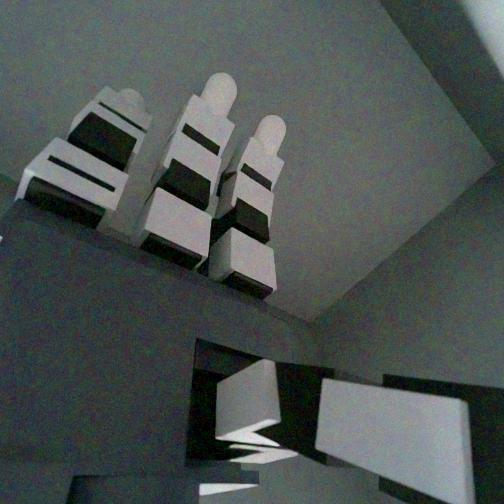

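{"name": "move", "arguments": {
  "joints": {"joint_2_rad": -0.35, "joint_4_rad": -1.08, "joint_6_rad": -1.15},
  "min_time_s": 2
}}

{"name": "move", "arguments": {
  "joints": {"joint_1_rad": 4.65, "joint_2_rad": -0.6, "joint_4_rad": -1.87, "joint_6_rad": -0.3, "joint_7_rad": 2.46, "hand_index_mcp": 0.85, "hand_index_pip": 0.576, "hand_index_dip": 0.696, "hand_middle_mcp": 0.85, "hand_middle_pip": 0.576, "hand_middle_dip": 0.696, "hand_ring_mcp": 0.85, "hand_thumb_cmc": 0.95},
  "min_time_s": 3,
  "cameras": ["wrist_camera"]
}}

{"name": "zoom_image", "arguments": {
  "camera": "wrist_camera",
  "region": [200, 130, 360, 290]
}}

Scene clock: 1664.63 s.
move: done
base_odometry: x=-1.604 y=-0.368 heading=-0.941
base_tilt: forward=+0.4 right=-0.1
base_status: not commanded
joint_positions: joint_1_rad=+4.815 joint_2_rad=-0.335 joint_3_rad=+3.146 joint_4_rad=-1.060 joint_5_rad=+0.008 joint_6_rad=-1.077 joint_7_rad=+0.001 hand_index_mcp=+0.728 hand_index_abd=+0.003 hand_index_pip=+0.355 hand_index_dip=+0.327 hand_middle_mcp=+0.732 hand_middle_abd=-0.003 hand_middle_pip=+0.354 hand_middle_dip=+0.328 hand_ring_mcp=+0.842 hand_ring_abd=+0.001 hand_ring_pip=+0.576 hand_ring_dip=+0.698 hand_thumb_cmc=-0.568 hand_thumb_axl=+0.680 hand_thumb_mcp=+0.494 hand_thumb_ipl=+0.169 hand_current_limit=+0.400 hand_speed=-0.600
joint_status: all done
hand_state: blocked,goal,goal,goal,goal,goal,goal,goal,goal,goal,goal,goal,goal,goal,goal,goal
index_mcp_current_ma: -38
index_abd_current_ma: 2
index_pip_current_ma: -4
index_dip_current_ma: -2
middle_mcp_current_ma: -29
middle_abd_current_ma: -2
middle_pip_current_ma: -5
middle_dip_current_ma: -2
ring_mcp_current_ma: -8
ring_abd_current_ma: 1
ring_pip_current_ma: 0
ring_dip_current_ma: 1
thumb_cmc_current_ma: 1
thumb_axl_current_ma: 1
thumb_mcp_current_ma: -8
thumb_ipl_current_ma: 1
hand_goal_index_mcp: 0.750
hand_goal_index_abd: 0.000
hand_goal_index_pip: 0.360
hand_goal_index_dip: 0.330
hand_goal_middle_mcp: 0.750
hand_goal_middle_abd: 0.000
hand_goal_middle_pip: 0.360
hand_goal_middle_dip: 0.330
hand_goal_ring_mcp: 0.850
hand_goal_ring_abd: 0.000
hand_goal_ring_pip: 0.576
hand_goal_ring_dip: 0.696
hand_goal_thumb_cmc: -0.570
hand_goal_thumb_axl: 0.678
hand_goal_thumb_mcp: 0.500
hand_goal_thumb_ipl: 0.168
motor_effort: joint_1_rad=+0(1) joint_2_rad=-4(18) joint_3_rad=+0(0) joint_4_rad=+13(16) joint_5_rad=+0(1) joint_6_rad=+8(9) joint_7_rad=+0(1)
hand_pose: x=+0.1352 y=+0.3443 z=+1.1628 quat_wxyz=(-0.620, +0.783, -0.043, +0.037) (m; base frame)
hand_target: x=+0.1153 y=+0.3288 z=+1.1409 quat_wxyz=(-0.590, +0.804, -0.069, -0.002) (m; base frame)
hand_status: not commanded
pictures: none

Scene clock: 1668.30 s.
move: done
base_odometry: x=-1.604 y=-0.368 heading=-0.941
base_tilt: forward=+0.4 right=-0.1
base_status: not commanded
joint_positions: joint_1_rad=+4.664 joint_2_rad=-0.578 joint_3_rad=+3.146 joint_4_rad=-1.848 joint_5_rad=+0.008 joint_6_rad=-0.367 joint_7_rad=+2.387 hand_index_mcp=+0.855 hand_index_abd=+0.000 hand_index_pip=+0.576 hand_index_dip=+0.694 hand_middle_mcp=+0.854 hand_middle_abd=+0.001 hand_middle_pip=+0.575 hand_middle_dip=+0.694 hand_ring_mcp=+0.854 hand_ring_abd=+0.001 hand_ring_pip=+0.576 hand_ring_dip=+0.698 hand_thumb_cmc=+0.951 hand_thumb_axl=+0.679 hand_thumb_mcp=+0.495 hand_thumb_ipl=+0.169 hand_current_limit=+0.400 hand_speed=-0.600
joint_status: all done
hand_state: goal,goal,goal,goal,goal,goal,goal,goal,goal,goal,goal,goal,goal,goal,goal,goal
index_mcp_current_ma: 5
index_abd_current_ma: 0
index_pip_current_ma: 0
index_dip_current_ma: -1
middle_mcp_current_ma: 3
middle_abd_current_ma: 1
middle_pip_current_ma: 0
middle_dip_current_ma: -1
ring_mcp_current_ma: 4
ring_abd_current_ma: 1
ring_pip_current_ma: 0
ring_dip_current_ma: 1
thumb_cmc_current_ma: 1
thumb_axl_current_ma: 1
thumb_mcp_current_ma: -6
thumb_ipl_current_ma: 1
hand_goal_index_mcp: 0.850
hand_goal_index_abd: 0.000
hand_goal_index_pip: 0.576
hand_goal_index_dip: 0.696
hand_goal_middle_mcp: 0.850
hand_goal_middle_abd: 0.000
hand_goal_middle_pip: 0.576
hand_goal_middle_dip: 0.696
hand_goal_ring_mcp: 0.850
hand_goal_ring_abd: 0.000
hand_goal_ring_pip: 0.576
hand_goal_ring_dip: 0.696
hand_goal_thumb_cmc: 0.950
hand_goal_thumb_axl: 0.678
hand_goal_thumb_mcp: 0.500
hand_goal_thumb_ipl: 0.168
motor_effort: joint_1_rad=-1(2) joint_2_rad=-1(5) joint_3_rad=+0(1) joint_4_rad=+17(18) joint_5_rad=+0(1) joint_6_rad=+8(10) joint_7_rad=+0(1)
hand_pose: x=+0.1775 y=+0.3769 z=+1.1542 quat_wxyz=(-0.263, +0.253, +0.685, +0.631) (m; base frame)
hand_target: x=+0.1609 y=+0.3683 z=+1.1724 quat_wxyz=(-0.270, +0.219, +0.672, +0.654) (m; base frame)
hand_status: not commanded
pictures: wrist_camera
Images, in order (width x height): wrist_camera 504x504.

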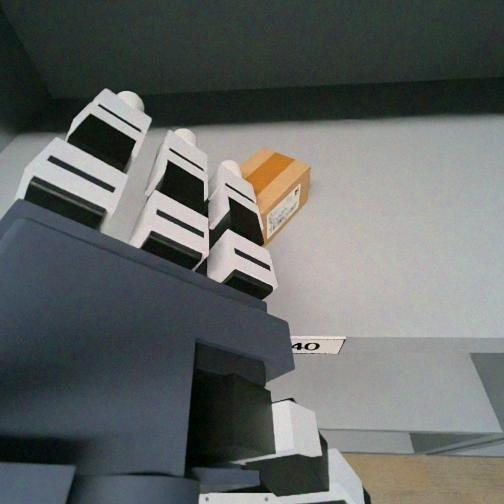

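Scaled by 3.150 from the camera's 504x504 image, which has a finer 720x720 frame.

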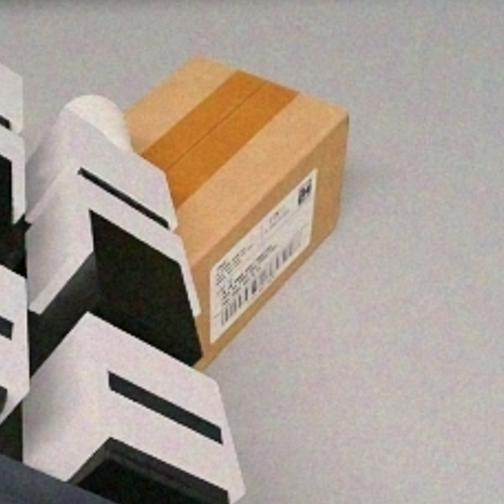

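{"name": "move", "arguments": {
  "joints": {"joint_1_rad": 5.39, "joint_2_rad": -0.37, "joint_4_rad": -1.12, "joint_6_rad": -1.12, "joint_7_rad": -0.07, "hand_index_mcp": 0.75, "hand_index_pip": 0.36, "hand_index_dip": 0.33, "hand_middle_mcp": 0.75, "hand_middle_pip": 0.36, "hand_middle_dip": 0.33, "hand_ring_mcp": 0.85, "hand_thumb_cmc": -0.571, "hand_thumb_mcp": 0.674, "hand_thumb_ipl": -0.265},
  "min_time_s": 3
}}

{"name": "move", "arguments": {
  "base": {"translate_m": -0.297, "strafe_m": 0.04},
  "speeds": {"translate_m": 0.2},
  "cameras": ["all"]
}}

Scene clock: 1730.13 s.
move: done
base_odometry: x=-1.604 y=-0.368 heading=-0.941
base_tilt: forward=+0.4 right=-0.1
base_status: not commanded
joint_positions: joint_1_rad=+5.377 joint_2_rad=-0.392 joint_3_rad=+3.146 joint_4_rad=-1.151 joint_5_rad=+0.008 joint_6_rad=-1.046 joint_7_rad=+0.003 hand_index_mcp=+0.742 hand_index_abd=+0.001 hand_index_pip=+0.360 hand_index_dip=+0.333 hand_middle_mcp=+0.744 hand_middle_abd=+0.001 hand_middle_pip=+0.360 hand_middle_dip=+0.332 hand_ring_mcp=+0.843 hand_ring_abd=+0.001 hand_ring_pip=+0.576 hand_ring_dip=+0.698 hand_thumb_cmc=-0.568 hand_thumb_axl=+0.678 hand_thumb_mcp=+0.672 hand_thumb_ipl=-0.262 hand_current_limit=+0.400 hand_speed=-0.600
joint_status: all done
hand_state: goal,goal,goal,goal,goal,goal,goal,goal,goal,goal,goal,goal,goal,goal,goal,goal
index_mcp_current_ma: -8
index_abd_current_ma: 1
index_pip_current_ma: 0
index_dip_current_ma: 2
middle_mcp_current_ma: -6
middle_abd_current_ma: 1
middle_pip_current_ma: 0
middle_dip_current_ma: 1
ring_mcp_current_ma: -8
ring_abd_current_ma: 1
ring_pip_current_ma: 0
ring_dip_current_ma: 1
thumb_cmc_current_ma: 1
thumb_axl_current_ma: 0
thumb_mcp_current_ma: -2
thumb_ipl_current_ma: 1
hand_goal_index_mcp: 0.750
hand_goal_index_abd: 0.000
hand_goal_index_pip: 0.360
hand_goal_index_dip: 0.330
hand_goal_middle_mcp: 0.750
hand_goal_middle_abd: 0.000
hand_goal_middle_pip: 0.360
hand_goal_middle_dip: 0.330
hand_goal_ring_mcp: 0.850
hand_goal_ring_abd: 0.000
hand_goal_ring_pip: 0.576
hand_goal_ring_dip: 0.696
hand_goal_thumb_cmc: -0.570
hand_goal_thumb_axl: 0.678
hand_goal_thumb_mcp: 0.674
hand_goal_thumb_ipl: -0.264
motor_effort: joint_1_rad=-1(2) joint_2_rad=-2(3) joint_3_rad=+0(1) joint_4_rad=+14(19) joint_5_rad=+0(1) joint_6_rad=+8(10) joint_7_rad=+0(1)
hand_pose: x=+0.3071 y=+0.2712 z=+1.1456 quat_wxyz=(-0.584, +0.742, -0.258, +0.207) (m; base frame)
hand_target: x=+0.2896 y=+0.2794 z=+1.1363 quat_wxyz=(-0.571, +0.751, -0.288, +0.163) (m; base frame)
hand_status: not commanded
pictures: none

Scene clock: 1732.37 s.
move: done
base_odometry: x=-1.746 y=-0.104 heading=-0.941
base_tilt: forward=+0.4 right=-0.1
base_status: done
joint_positions: joint_1_rad=+5.377 joint_2_rad=-0.383 joint_3_rad=+3.146 joint_4_rad=-1.150 joint_5_rad=+0.006 joint_6_rad=-1.048 joint_7_rad=+0.001 hand_index_mcp=+0.742 hand_index_abd=+0.001 hand_index_pip=+0.360 hand_index_dip=+0.333 hand_middle_mcp=+0.743 hand_middle_abd=+0.001 hand_middle_pip=+0.360 hand_middle_dip=+0.332 hand_ring_mcp=+0.842 hand_ring_abd=+0.001 hand_ring_pip=+0.576 hand_ring_dip=+0.698 hand_thumb_cmc=-0.569 hand_thumb_axl=+0.678 hand_thumb_mcp=+0.672 hand_thumb_ipl=-0.262 hand_current_limit=+0.400 hand_speed=-0.600
joint_status: not commanded
hand_state: goal,goal,goal,goal,goal,goal,goal,goal,goal,goal,goal,goal,goal,goal,goal,goal
index_mcp_current_ma: -9
index_abd_current_ma: 1
index_pip_current_ma: 0
index_dip_current_ma: 2
middle_mcp_current_ma: -7
middle_abd_current_ma: 1
middle_pip_current_ma: 0
middle_dip_current_ma: 1
ring_mcp_current_ma: -9
ring_abd_current_ma: 1
ring_pip_current_ma: 0
ring_dip_current_ma: 1
thumb_cmc_current_ma: 1
thumb_axl_current_ma: 0
thumb_mcp_current_ma: -2
thumb_ipl_current_ma: 1
hand_goal_index_mcp: 0.750
hand_goal_index_abd: 0.000
hand_goal_index_pip: 0.360
hand_goal_index_dip: 0.330
hand_goal_middle_mcp: 0.750
hand_goal_middle_abd: 0.000
hand_goal_middle_pip: 0.360
hand_goal_middle_dip: 0.330
hand_goal_ring_mcp: 0.850
hand_goal_ring_abd: 0.000
hand_goal_ring_pip: 0.576
hand_goal_ring_dip: 0.696
hand_goal_thumb_cmc: -0.570
hand_goal_thumb_axl: 0.678
hand_goal_thumb_mcp: 0.674
hand_goal_thumb_ipl: -0.264
motor_effort: joint_1_rad=-1(1) joint_2_rad=-3(5) joint_3_rad=+0(2) joint_4_rad=+13(14) joint_5_rad=+0(1) joint_6_rad=+8(8) joint_7_rad=+0(1)
hand_pose: x=+0.3085 y=+0.2748 z=+1.1428 quat_wxyz=(-0.581, +0.744, -0.259, +0.204) (m; base frame)
hand_target: x=+0.2896 y=+0.2794 z=+1.1363 quat_wxyz=(-0.571, +0.751, -0.288, +0.163) (m; base frame)
hand_status: not commanded
pictures: base_camera, wrist_camera
Images, in order (width x height): base_camera 644x364, wrist_camera 504x504.

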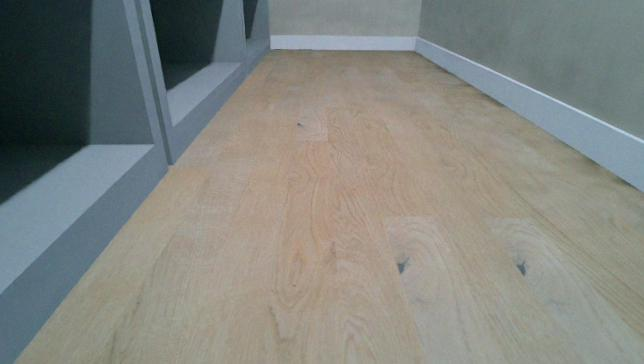

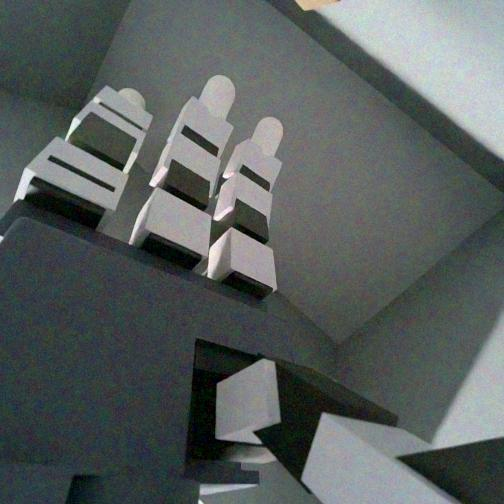

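{"name": "move", "arguments": {
  "joints": {"joint_2_rad": 0.222, "joint_4_rad": -0.695, "joint_6_rad": -0.945},
  "min_time_s": 3,
  "cameras": ["wrist_camera"]
}}

Scene clock: 1759.57 s.
move: done
base_odometry: x=-1.746 y=-0.104 heading=-0.941
base_tilt: forward=+0.4 right=-0.1
base_status: not commanded
joint_positions: joint_1_rad=+5.377 joint_2_rad=+0.198 joint_3_rad=+3.146 joint_4_rad=-0.727 joint_5_rad=+0.006 joint_6_rad=-1.009 joint_7_rad=+0.001 hand_index_mcp=+0.742 hand_index_abd=+0.001 hand_index_pip=+0.360 hand_index_dip=+0.333 hand_middle_mcp=+0.743 hand_middle_abd=+0.001 hand_middle_pip=+0.360 hand_middle_dip=+0.332 hand_ring_mcp=+0.842 hand_ring_abd=+0.001 hand_ring_pip=+0.576 hand_ring_dip=+0.698 hand_thumb_cmc=-0.569 hand_thumb_axl=+0.678 hand_thumb_mcp=+0.672 hand_thumb_ipl=-0.262 hand_current_limit=+0.400 hand_speed=-0.600
joint_status: all done
hand_state: goal,goal,goal,goal,goal,goal,goal,goal,goal,goal,goal,goal,goal,goal,goal,goal
index_mcp_current_ma: -9
index_abd_current_ma: 1
index_pip_current_ma: 0
index_dip_current_ma: 2
middle_mcp_current_ma: -7
middle_abd_current_ma: 1
middle_pip_current_ma: 0
middle_dip_current_ma: 1
ring_mcp_current_ma: -9
ring_abd_current_ma: 1
ring_pip_current_ma: 0
ring_dip_current_ma: 1
thumb_cmc_current_ma: 1
thumb_axl_current_ma: 0
thumb_mcp_current_ma: -2
thumb_ipl_current_ma: 1
hand_goal_index_mcp: 0.750
hand_goal_index_abd: 0.000
hand_goal_index_pip: 0.360
hand_goal_index_dip: 0.330
hand_goal_middle_mcp: 0.750
hand_goal_middle_abd: 0.000
hand_goal_middle_pip: 0.360
hand_goal_middle_dip: 0.330
hand_goal_ring_mcp: 0.850
hand_goal_ring_abd: 0.000
hand_goal_ring_pip: 0.576
hand_goal_ring_dip: 0.696
hand_goal_thumb_cmc: -0.570
hand_goal_thumb_axl: 0.678
hand_goal_thumb_mcp: 0.674
hand_goal_thumb_ipl: -0.264
motor_effort: joint_1_rad=-1(1) joint_2_rad=-22(24) joint_3_rad=+0(1) joint_4_rad=+15(16) joint_5_rad=+0(1) joint_6_rad=+8(9) joint_7_rad=+0(1)
hand_pose: x=+0.4642 y=+0.4735 z=+1.0970 quat_wxyz=(-0.535, +0.778, -0.270, +0.190) (m; base frame)
hand_target: x=+0.4663 y=+0.4985 z=+1.1181 quat_wxyz=(-0.575, +0.748, -0.291, +0.162) (m; base frame)
hand_status: not commanded
pictures: wrist_camera
Images, in order (width x height): wrist_camera 504x504.

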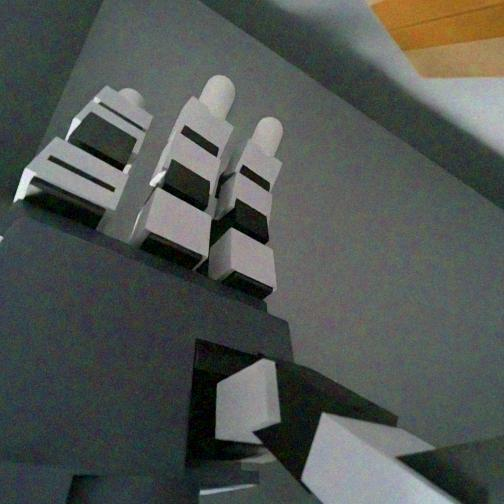

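{"name": "move", "arguments": {
  "joints": {"joint_1_rad": 5.343, "hand_index_mcp": 0.342, "hand_index_pip": 0.139, "hand_index_dip": 0.261, "hand_middle_mcp": 0.342, "hand_middle_pip": 0.139, "hand_middle_dip": 0.261}
}}

{"name": "move", "arguments": {
  "joints": {"joint_2_rad": 0.10, "joint_4_rad": -0.961, "joint_6_rad": -0.795},
  "min_time_s": 2,
  "cameras": ["wrist_camera"]
}}

Scene clock: 1799.50 s.
move: done
base_odometry: x=-1.746 y=-0.104 heading=-0.941
base_tilt: forward=+0.5 right=-0.1
base_status: not commanded
joint_positions: joint_1_rad=+5.348 joint_2_rad=+0.198 joint_3_rad=+3.146 joint_4_rad=-0.727 joint_5_rad=+0.004 joint_6_rad=-1.008 joint_7_rad=+0.001 hand_index_mcp=+0.338 hand_index_abd=+0.001 hand_index_pip=+0.141 hand_index_dip=+0.265 hand_middle_mcp=+0.339 hand_middle_abd=+0.001 hand_middle_pip=+0.142 hand_middle_dip=+0.264 hand_ring_mcp=+0.842 hand_ring_abd=+0.001 hand_ring_pip=+0.576 hand_ring_dip=+0.698 hand_thumb_cmc=-0.569 hand_thumb_axl=+0.678 hand_thumb_mcp=+0.672 hand_thumb_ipl=-0.262 hand_current_limit=+0.400 hand_speed=-0.600
joint_status: all done
hand_state: goal,goal,goal,goal,goal,goal,goal,goal,goal,goal,goal,goal,goal,goal,goal,goal
index_mcp_current_ma: -3
index_abd_current_ma: 1
index_pip_current_ma: 1
index_dip_current_ma: 2
middle_mcp_current_ma: -2
middle_abd_current_ma: 1
middle_pip_current_ma: 1
middle_dip_current_ma: 1
ring_mcp_current_ma: -9
ring_abd_current_ma: 1
ring_pip_current_ma: 0
ring_dip_current_ma: 1
thumb_cmc_current_ma: 1
thumb_axl_current_ma: 0
thumb_mcp_current_ma: -2
thumb_ipl_current_ma: 1
hand_goal_index_mcp: 0.342
hand_goal_index_abd: 0.000
hand_goal_index_pip: 0.140
hand_goal_index_dip: 0.262
hand_goal_middle_mcp: 0.342
hand_goal_middle_abd: 0.000
hand_goal_middle_pip: 0.140
hand_goal_middle_dip: 0.262
hand_goal_ring_mcp: 0.850
hand_goal_ring_abd: 0.000
hand_goal_ring_pip: 0.576
hand_goal_ring_dip: 0.696
hand_goal_thumb_cmc: -0.570
hand_goal_thumb_axl: 0.678
hand_goal_thumb_mcp: 0.674
hand_goal_thumb_ipl: -0.264
motor_effort: joint_1_rad=-1(2) joint_2_rad=-22(22) joint_3_rad=+0(1) joint_4_rad=+15(15) joint_5_rad=+0(1) joint_6_rad=+7(8) joint_7_rad=+0(1)
hand_pose: x=+0.4500 y=+0.4836 z=+1.0972 quat_wxyz=(-0.539, +0.781, -0.258, +0.181) (m; base frame)
hand_target: x=+0.4425 y=+0.5143 z=+1.1181 quat_wxyz=(-0.578, +0.754, -0.273, +0.148) (m; base frame)
hand_status: not commanded
pictures: none

Scene clock: 1801.80 s.
move: done
base_odometry: x=-1.746 y=-0.104 heading=-0.941
base_tilt: forward=+0.4 right=-0.1
base_status: not commanded
joint_positions: joint_1_rad=+5.348 joint_2_rad=+0.139 joint_3_rad=+3.146 joint_4_rad=-0.939 joint_5_rad=+0.004 joint_6_rad=-0.861 joint_7_rad=+0.001 hand_index_mcp=+0.338 hand_index_abd=+0.001 hand_index_pip=+0.141 hand_index_dip=+0.265 hand_middle_mcp=+0.339 hand_middle_abd=+0.001 hand_middle_pip=+0.142 hand_middle_dip=+0.264 hand_ring_mcp=+0.842 hand_ring_abd=+0.001 hand_ring_pip=+0.576 hand_ring_dip=+0.698 hand_thumb_cmc=-0.569 hand_thumb_axl=+0.678 hand_thumb_mcp=+0.672 hand_thumb_ipl=-0.262 hand_current_limit=+0.400 hand_speed=-0.600
joint_status: all done
hand_state: goal,goal,goal,goal,goal,goal,goal,goal,goal,goal,goal,goal,goal,goal,goal,goal
index_mcp_current_ma: -3
index_abd_current_ma: 1
index_pip_current_ma: 1
index_dip_current_ma: 2
middle_mcp_current_ma: -2
middle_abd_current_ma: 1
middle_pip_current_ma: 1
middle_dip_current_ma: 1
ring_mcp_current_ma: -9
ring_abd_current_ma: 1
ring_pip_current_ma: 0
ring_dip_current_ma: 1
thumb_cmc_current_ma: 1
thumb_axl_current_ma: 0
thumb_mcp_current_ma: -2
thumb_ipl_current_ma: 1
hand_goal_index_mcp: 0.342
hand_goal_index_abd: 0.000
hand_goal_index_pip: 0.140
hand_goal_index_dip: 0.262
hand_goal_middle_mcp: 0.342
hand_goal_middle_abd: 0.000
hand_goal_middle_pip: 0.140
hand_goal_middle_dip: 0.262
hand_goal_ring_mcp: 0.850
hand_goal_ring_abd: 0.000
hand_goal_ring_pip: 0.576
hand_goal_ring_dip: 0.696
hand_goal_thumb_cmc: -0.570
hand_goal_thumb_axl: 0.678
hand_goal_thumb_mcp: 0.674
hand_goal_thumb_ipl: -0.264
motor_effort: joint_1_rad=-1(1) joint_2_rad=-22(24) joint_3_rad=+0(1) joint_4_rad=+16(17) joint_5_rad=+0(1) joint_6_rad=+7(9) joint_7_rad=+0(1)
hand_pose: x=+0.4503 y=+0.4838 z=+1.0592 quat_wxyz=(-0.536, +0.783, -0.259, +0.180) (m; base frame)
hand_target: x=+0.4282 y=+0.4942 z=+1.0901 quat_wxyz=(-0.581, +0.752, -0.274, +0.149) (m; base frame)
hand_status: not commanded
pictures: wrist_camera
Images, in order (width x height): wrist_camera 504x504.

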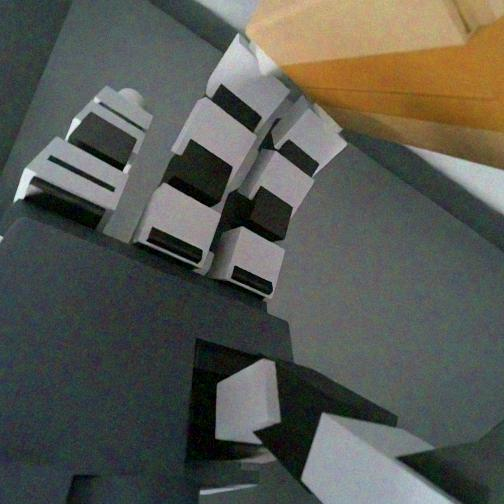

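{"name": "move", "arguments": {
  "joints": {"joint_1_rad": 5.371, "joint_2_rad": 0.068, "joint_4_rad": -1.06, "joint_6_rad": -0.722},
  "min_time_s": 2,
  "cameras": ["wrist_camera"]
}}

Scene clock: 1812.30 s.
move: done
base_odometry: x=-1.746 y=-0.104 heading=-0.941
base_tilt: forward=+0.4 right=-0.1
base_status: not commanded
joint_positions: joint_1_rad=+5.356 joint_2_rad=+0.108 joint_3_rad=+3.146 joint_4_rad=-1.037 joint_5_rad=+0.004 joint_6_rad=-0.788 joint_7_rad=+0.001 hand_index_mcp=+0.338 hand_index_abd=+0.001 hand_index_pip=+0.141 hand_index_dip=+0.265 hand_middle_mcp=+0.339 hand_middle_abd=+0.001 hand_middle_pip=+0.142 hand_middle_dip=+0.264 hand_ring_mcp=+0.842 hand_ring_abd=+0.001 hand_ring_pip=+0.576 hand_ring_dip=+0.698 hand_thumb_cmc=-0.569 hand_thumb_axl=+0.678 hand_thumb_mcp=+0.672 hand_thumb_ipl=-0.262 hand_current_limit=+0.400 hand_speed=-0.600
joint_status: all done
hand_state: goal,goal,goal,goal,goal,goal,goal,goal,goal,goal,goal,goal,goal,goal,goal,goal
index_mcp_current_ma: -3
index_abd_current_ma: 1
index_pip_current_ma: 1
index_dip_current_ma: 2
middle_mcp_current_ma: -2
middle_abd_current_ma: 1
middle_pip_current_ma: 1
middle_dip_current_ma: 1
ring_mcp_current_ma: -9
ring_abd_current_ma: 1
ring_pip_current_ma: 0
ring_dip_current_ma: 1
thumb_cmc_current_ma: 1
thumb_axl_current_ma: 0
thumb_mcp_current_ma: -2
thumb_ipl_current_ma: 1
hand_goal_index_mcp: 0.342
hand_goal_index_abd: 0.000
hand_goal_index_pip: 0.140
hand_goal_index_dip: 0.262
hand_goal_middle_mcp: 0.342
hand_goal_middle_abd: 0.000
hand_goal_middle_pip: 0.140
hand_goal_middle_dip: 0.262
hand_goal_ring_mcp: 0.850
hand_goal_ring_abd: 0.000
hand_goal_ring_pip: 0.576
hand_goal_ring_dip: 0.696
hand_goal_thumb_cmc: -0.570
hand_goal_thumb_axl: 0.678
hand_goal_thumb_mcp: 0.674
hand_goal_thumb_ipl: -0.264
motor_effort: joint_1_rad=-1(2) joint_2_rad=-21(22) joint_3_rad=+0(1) joint_4_rad=+16(18) joint_5_rad=+0(1) joint_6_rad=+8(8) joint_7_rad=+0(0)
hand_pose: x=+0.4525 y=+0.4794 z=+1.0434 quat_wxyz=(-0.538, +0.780, -0.261, +0.183) (m; base frame)
hand_target: x=+0.4405 y=+0.4830 z=+1.0742 quat_wxyz=(-0.581, +0.746, -0.285, +0.158) (m; base frame)
hand_status: not commanded
pictures: wrist_camera
Images, in order (width x height): wrist_camera 504x504.

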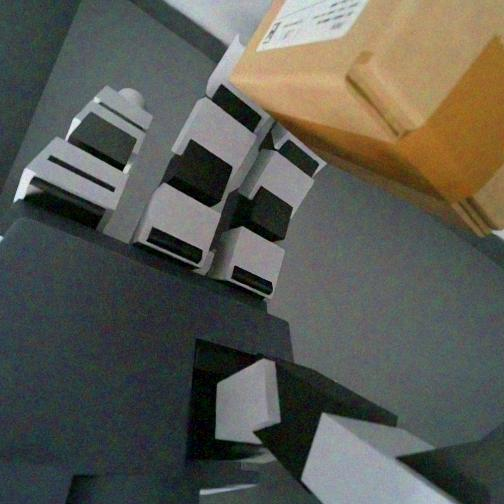

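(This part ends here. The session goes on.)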